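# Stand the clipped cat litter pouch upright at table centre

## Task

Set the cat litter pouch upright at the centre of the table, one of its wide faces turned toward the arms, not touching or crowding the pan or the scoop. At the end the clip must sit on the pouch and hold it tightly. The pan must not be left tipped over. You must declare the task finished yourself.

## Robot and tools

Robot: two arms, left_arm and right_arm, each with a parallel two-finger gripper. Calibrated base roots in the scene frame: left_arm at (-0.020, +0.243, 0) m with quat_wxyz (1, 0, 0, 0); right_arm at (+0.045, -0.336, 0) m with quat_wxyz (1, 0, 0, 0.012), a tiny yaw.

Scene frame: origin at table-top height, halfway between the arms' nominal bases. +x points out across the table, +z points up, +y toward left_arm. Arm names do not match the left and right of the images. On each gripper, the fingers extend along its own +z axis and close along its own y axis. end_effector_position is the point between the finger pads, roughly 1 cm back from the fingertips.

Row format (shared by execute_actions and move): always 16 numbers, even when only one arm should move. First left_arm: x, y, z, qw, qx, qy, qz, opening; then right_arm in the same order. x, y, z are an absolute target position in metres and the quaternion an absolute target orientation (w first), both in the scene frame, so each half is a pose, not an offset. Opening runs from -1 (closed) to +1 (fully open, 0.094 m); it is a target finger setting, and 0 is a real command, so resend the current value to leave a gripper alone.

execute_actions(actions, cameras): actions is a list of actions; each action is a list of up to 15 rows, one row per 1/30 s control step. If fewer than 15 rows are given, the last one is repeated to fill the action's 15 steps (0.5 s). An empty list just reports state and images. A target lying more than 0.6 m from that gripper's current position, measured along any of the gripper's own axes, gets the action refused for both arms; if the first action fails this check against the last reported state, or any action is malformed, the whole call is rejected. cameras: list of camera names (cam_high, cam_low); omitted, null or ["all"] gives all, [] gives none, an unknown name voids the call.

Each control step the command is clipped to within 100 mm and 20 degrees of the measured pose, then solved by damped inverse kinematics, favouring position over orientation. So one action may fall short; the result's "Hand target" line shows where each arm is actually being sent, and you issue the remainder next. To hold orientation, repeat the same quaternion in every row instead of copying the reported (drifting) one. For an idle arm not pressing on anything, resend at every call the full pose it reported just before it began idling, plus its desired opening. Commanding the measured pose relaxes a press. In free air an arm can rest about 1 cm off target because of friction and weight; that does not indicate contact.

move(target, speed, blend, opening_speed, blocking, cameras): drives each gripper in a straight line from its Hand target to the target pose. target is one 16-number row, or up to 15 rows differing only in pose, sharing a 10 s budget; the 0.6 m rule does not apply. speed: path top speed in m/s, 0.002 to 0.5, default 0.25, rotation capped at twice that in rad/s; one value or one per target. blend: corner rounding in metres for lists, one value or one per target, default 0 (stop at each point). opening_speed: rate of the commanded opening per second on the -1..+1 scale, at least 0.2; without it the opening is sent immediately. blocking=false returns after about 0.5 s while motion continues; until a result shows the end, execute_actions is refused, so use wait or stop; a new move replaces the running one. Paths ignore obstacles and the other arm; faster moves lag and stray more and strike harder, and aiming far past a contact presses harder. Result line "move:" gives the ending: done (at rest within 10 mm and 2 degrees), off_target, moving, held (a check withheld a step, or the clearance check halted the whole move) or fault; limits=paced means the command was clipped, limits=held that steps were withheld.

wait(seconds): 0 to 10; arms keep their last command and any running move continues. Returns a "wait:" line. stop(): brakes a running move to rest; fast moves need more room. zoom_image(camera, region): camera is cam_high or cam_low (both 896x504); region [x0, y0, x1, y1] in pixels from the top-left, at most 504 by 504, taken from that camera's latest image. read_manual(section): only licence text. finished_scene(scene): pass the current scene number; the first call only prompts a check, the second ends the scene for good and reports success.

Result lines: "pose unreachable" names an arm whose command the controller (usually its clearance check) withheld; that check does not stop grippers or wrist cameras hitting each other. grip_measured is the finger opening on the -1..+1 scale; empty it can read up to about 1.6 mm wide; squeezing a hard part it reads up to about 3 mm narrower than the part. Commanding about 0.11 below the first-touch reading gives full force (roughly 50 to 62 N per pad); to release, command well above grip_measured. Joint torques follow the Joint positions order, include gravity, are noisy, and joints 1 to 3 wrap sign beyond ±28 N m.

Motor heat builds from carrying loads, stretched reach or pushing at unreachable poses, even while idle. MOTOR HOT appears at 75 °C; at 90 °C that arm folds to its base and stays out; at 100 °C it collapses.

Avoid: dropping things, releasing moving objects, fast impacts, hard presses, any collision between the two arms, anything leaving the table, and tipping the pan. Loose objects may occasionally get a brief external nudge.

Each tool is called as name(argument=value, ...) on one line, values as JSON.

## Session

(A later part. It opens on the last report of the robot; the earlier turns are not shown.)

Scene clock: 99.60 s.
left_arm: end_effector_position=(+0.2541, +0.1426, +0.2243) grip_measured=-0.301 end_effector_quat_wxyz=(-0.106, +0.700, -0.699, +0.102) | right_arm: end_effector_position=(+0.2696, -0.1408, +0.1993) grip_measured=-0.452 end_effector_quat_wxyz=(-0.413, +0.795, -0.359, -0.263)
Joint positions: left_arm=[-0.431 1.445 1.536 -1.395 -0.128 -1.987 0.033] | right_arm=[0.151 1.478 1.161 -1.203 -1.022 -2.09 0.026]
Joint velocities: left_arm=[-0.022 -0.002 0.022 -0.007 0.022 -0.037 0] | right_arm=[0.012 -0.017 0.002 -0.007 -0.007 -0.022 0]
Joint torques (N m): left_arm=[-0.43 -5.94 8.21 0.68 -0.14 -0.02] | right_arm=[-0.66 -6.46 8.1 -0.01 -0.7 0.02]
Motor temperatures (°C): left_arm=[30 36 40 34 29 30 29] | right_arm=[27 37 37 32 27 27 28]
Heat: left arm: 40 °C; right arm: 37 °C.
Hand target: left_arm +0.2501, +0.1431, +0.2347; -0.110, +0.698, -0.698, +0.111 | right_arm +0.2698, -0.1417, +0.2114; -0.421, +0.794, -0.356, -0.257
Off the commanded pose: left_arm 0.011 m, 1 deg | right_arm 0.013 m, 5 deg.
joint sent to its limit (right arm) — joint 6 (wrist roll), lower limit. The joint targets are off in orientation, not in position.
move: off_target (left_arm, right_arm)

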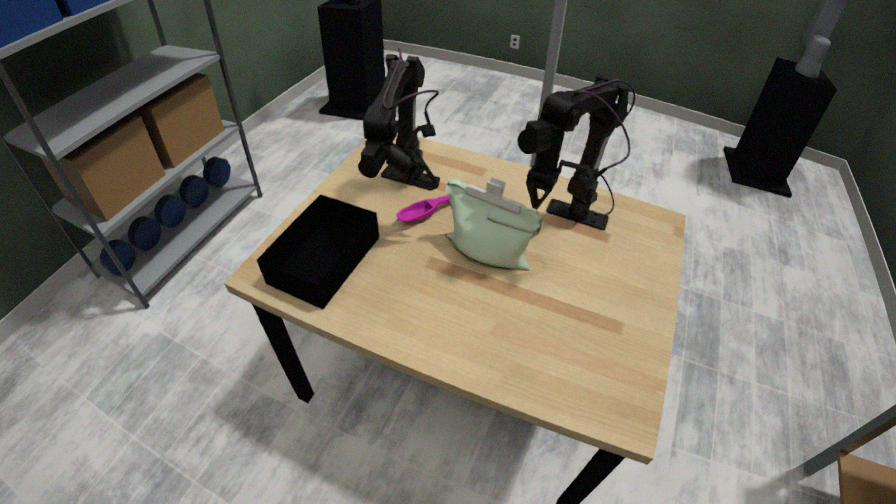

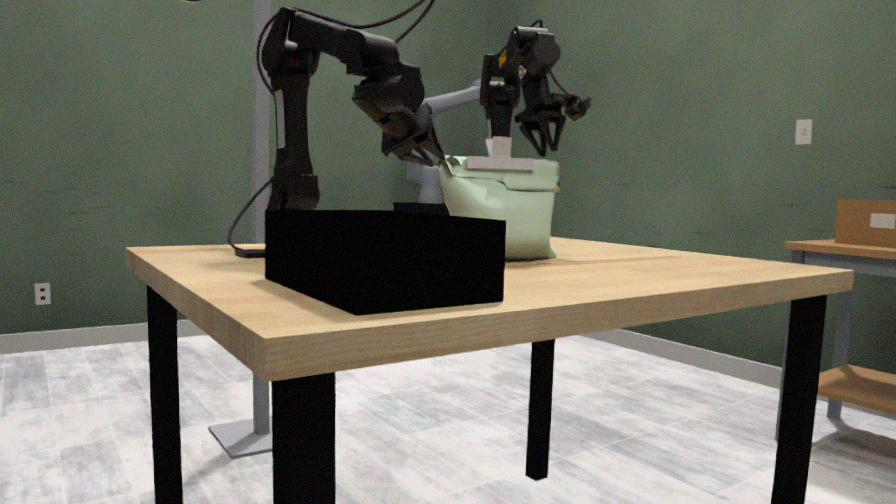

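move(target=[0.210, 0.210, 0.270, 0.1983, -0.7399, 0.6209, -0.1664, -0.3, 0.230, -0.215, 0.250, 0.4600, -0.6982, 0.5224, 0.1673, -0.45], speed=0.12)

zoom_image(camera="cam_high", region=[380, 130, 600, 300])

zoom_image(camera="cam_low", region=[380, 100, 660, 290])

Scene clock: 102.53 s.
left_arm: end_effector_position=(+0.2153, +0.2040, +0.2726) grip_measured=-0.301 end_effector_quat_wxyz=(-0.191, +0.737, -0.623, +0.179) | right_arm: end_effector_position=(+0.2343, -0.2160, +0.2532) grip_measured=-0.452 end_effector_quat_wxyz=(-0.462, +0.708, -0.513, -0.151)
Joint positions: left_arm=[-0.33 1.123 1.434 -1.395 -0.219 -2.013 0.033] | right_arm=[-0.199 1.045 1.082 -1.392 -1 -1.944 0.026]
Joint velocities: left_arm=[-0.007 0.007 -0.012 -0.022 0.007 0.022 0] | right_arm=[0.002 -0.012 -0.007 -0.022 -0.007 0.125 0.001]
Joint torques (N m): left_arm=[0.4 -1.92 4.92 1.2 -0.33 0.04] | right_arm=[-0.77 -1.66 4.9 0.26 -0.66 -0.09]
Motor temperatures (°C): left_arm=[30 35 40 34 29 30 29] | right_arm=[27 37 37 32 27 27 28]
Heat: left arm: 40 °C; right arm: 37 °C.
Hand target: left_arm +0.2118, +0.2096, +0.2698; -0.197, +0.739, -0.622, +0.169 | right_arm +0.2286, -0.2154, +0.2509; -0.460, +0.700, -0.521, -0.164
Off the commanded pose: left_arm 0.008 m, 2 deg | right_arm 0.005 m, 2 deg.
move: done

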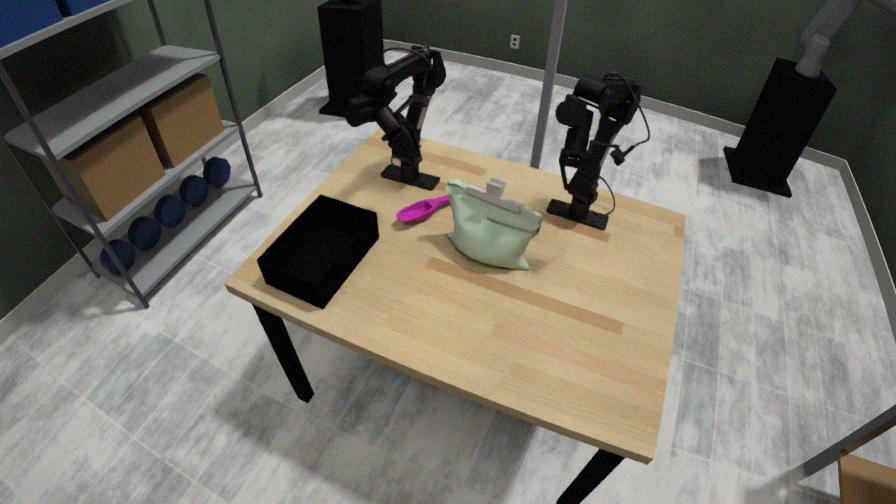

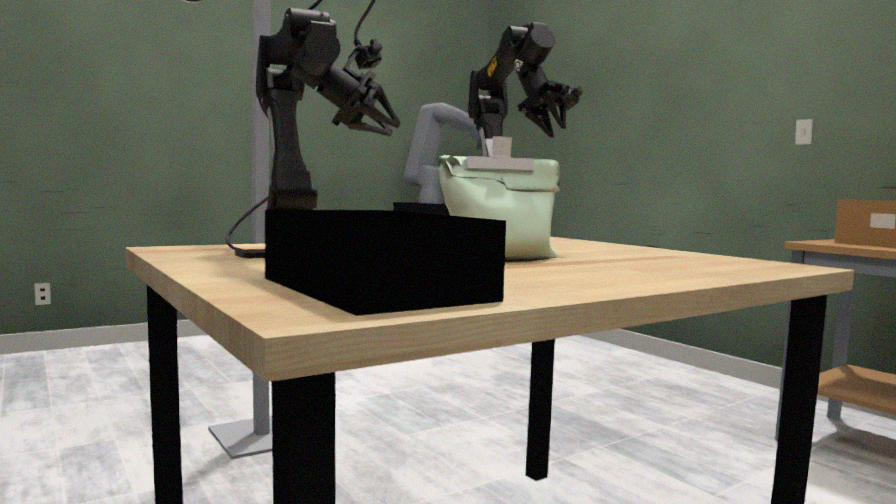

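Scaled by 2.291.

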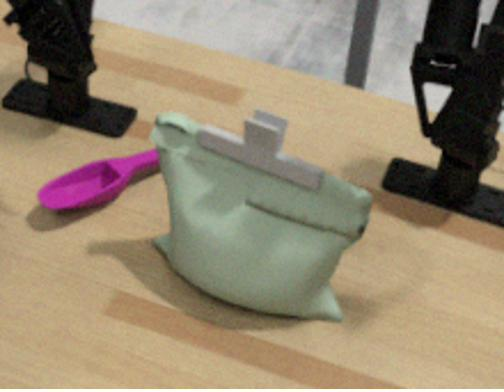

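Scaled by 1.800.

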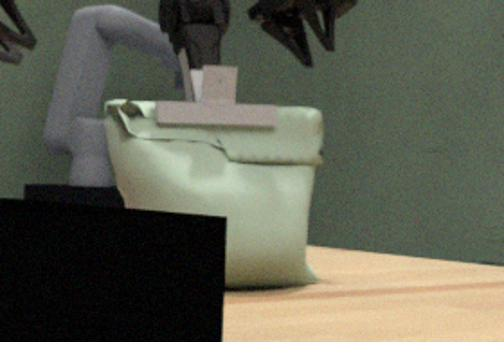

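zoom_image(camera="cam_low", region=[430, 120, 570, 270])

zoom_image(camera="cam_high", region=[430, 170, 550, 280])

Scaled by 3.360.

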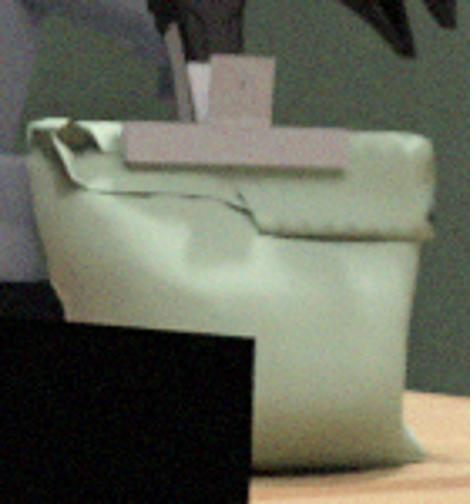

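Scaled by 4.200.

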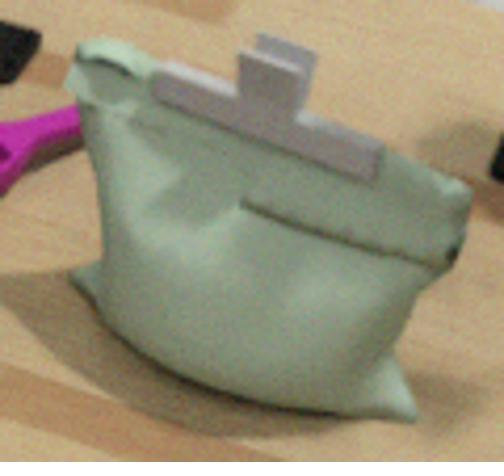

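finished_scene(scene=1)

This call ended nothing. Check each condition of the task against the scene as it is now, look again where you are not sure, and mend what is not met. Then call finished_scene again.

execute_actions(actions=[])

zoom_image(camera="cam_high", region=[430, 170, 550, 280])

zoom_image(camera="cam_low", region=[430, 120, 570, 270])

Scene clock: 105.13 s.
left_arm: end_effector_position=(+0.2153, +0.2040, +0.2726) grip_measured=-0.301 end_effector_quat_wxyz=(-0.191, +0.737, -0.623, +0.179) | right_arm: end_effector_position=(+0.2340, -0.2160, +0.2531) grip_measured=-0.452 end_effector_quat_wxyz=(-0.462, +0.708, -0.513, -0.151)
Joint positions: left_arm=[-0.33 1.123 1.434 -1.395 -0.219 -2.013 0.033] | right_arm=[-0.199 1.045 1.082 -1.394 -1 -1.945 0.026]
Joint velocities: left_arm=[-0.007 0.002 -0.017 -0.022 -0.051 0.022 -0.002] | right_arm=[-0.022 -0.007 -0.027 0.022 0.037 -0.037 -0.001]
Joint torques (N m): left_arm=[0.57 -2.14 5.07 1.18 -0.32 0.08] | right_arm=[-0.99 -1.73 4.71 0.3 -0.67 -0.05]
Motor temperatures (°C): left_arm=[30 35 39 34 29 30 29] | right_arm=[27 37 37 31 27 27 28]
Heat: left arm: 39 °C; right arm: 37 °C.
Hand target: left_arm +0.2118, +0.2096, +0.2698; -0.196, +0.739, -0.622, +0.169 | right_arm +0.2286, -0.2154, +0.2509; -0.460, +0.700, -0.521, -0.164
Tool commands: left_gripper/opening=-0.3 right_gripper/opening=-0.45
Off the commanded pose: left_arm 0.008 m, 2 deg | right_arm 0.005 m, 2 deg.

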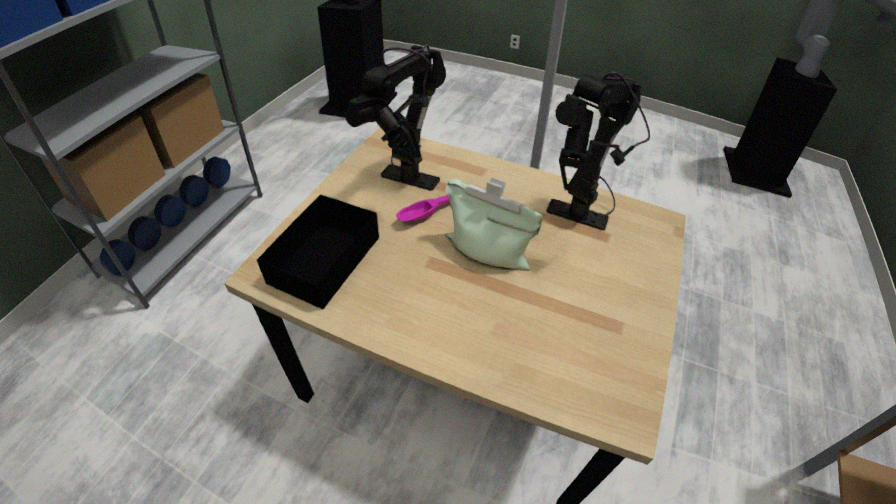

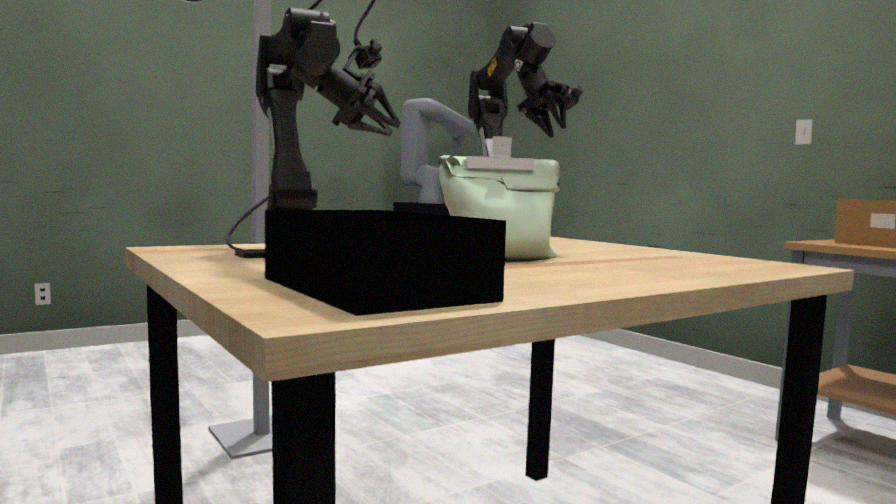

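Scaled by 4.200.

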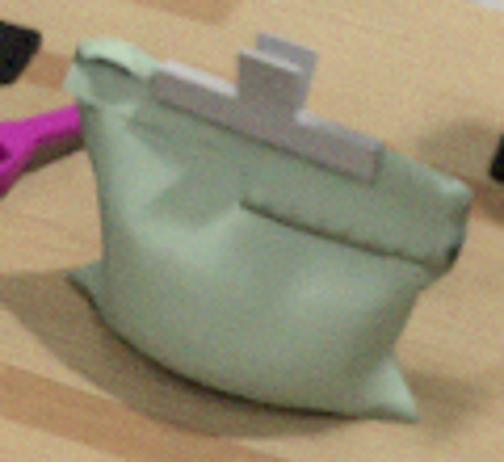

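Scaled by 3.360.

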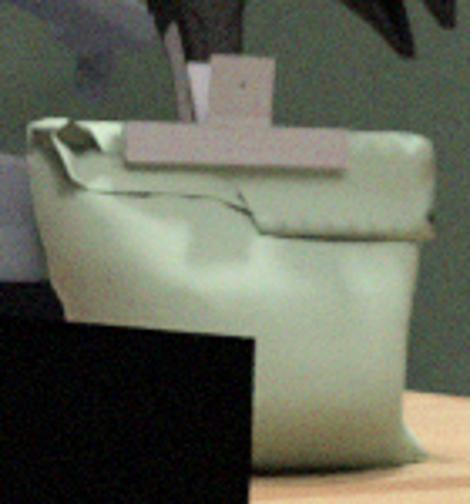

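finished_scene(scene=1)

The scene is finished: the task was done.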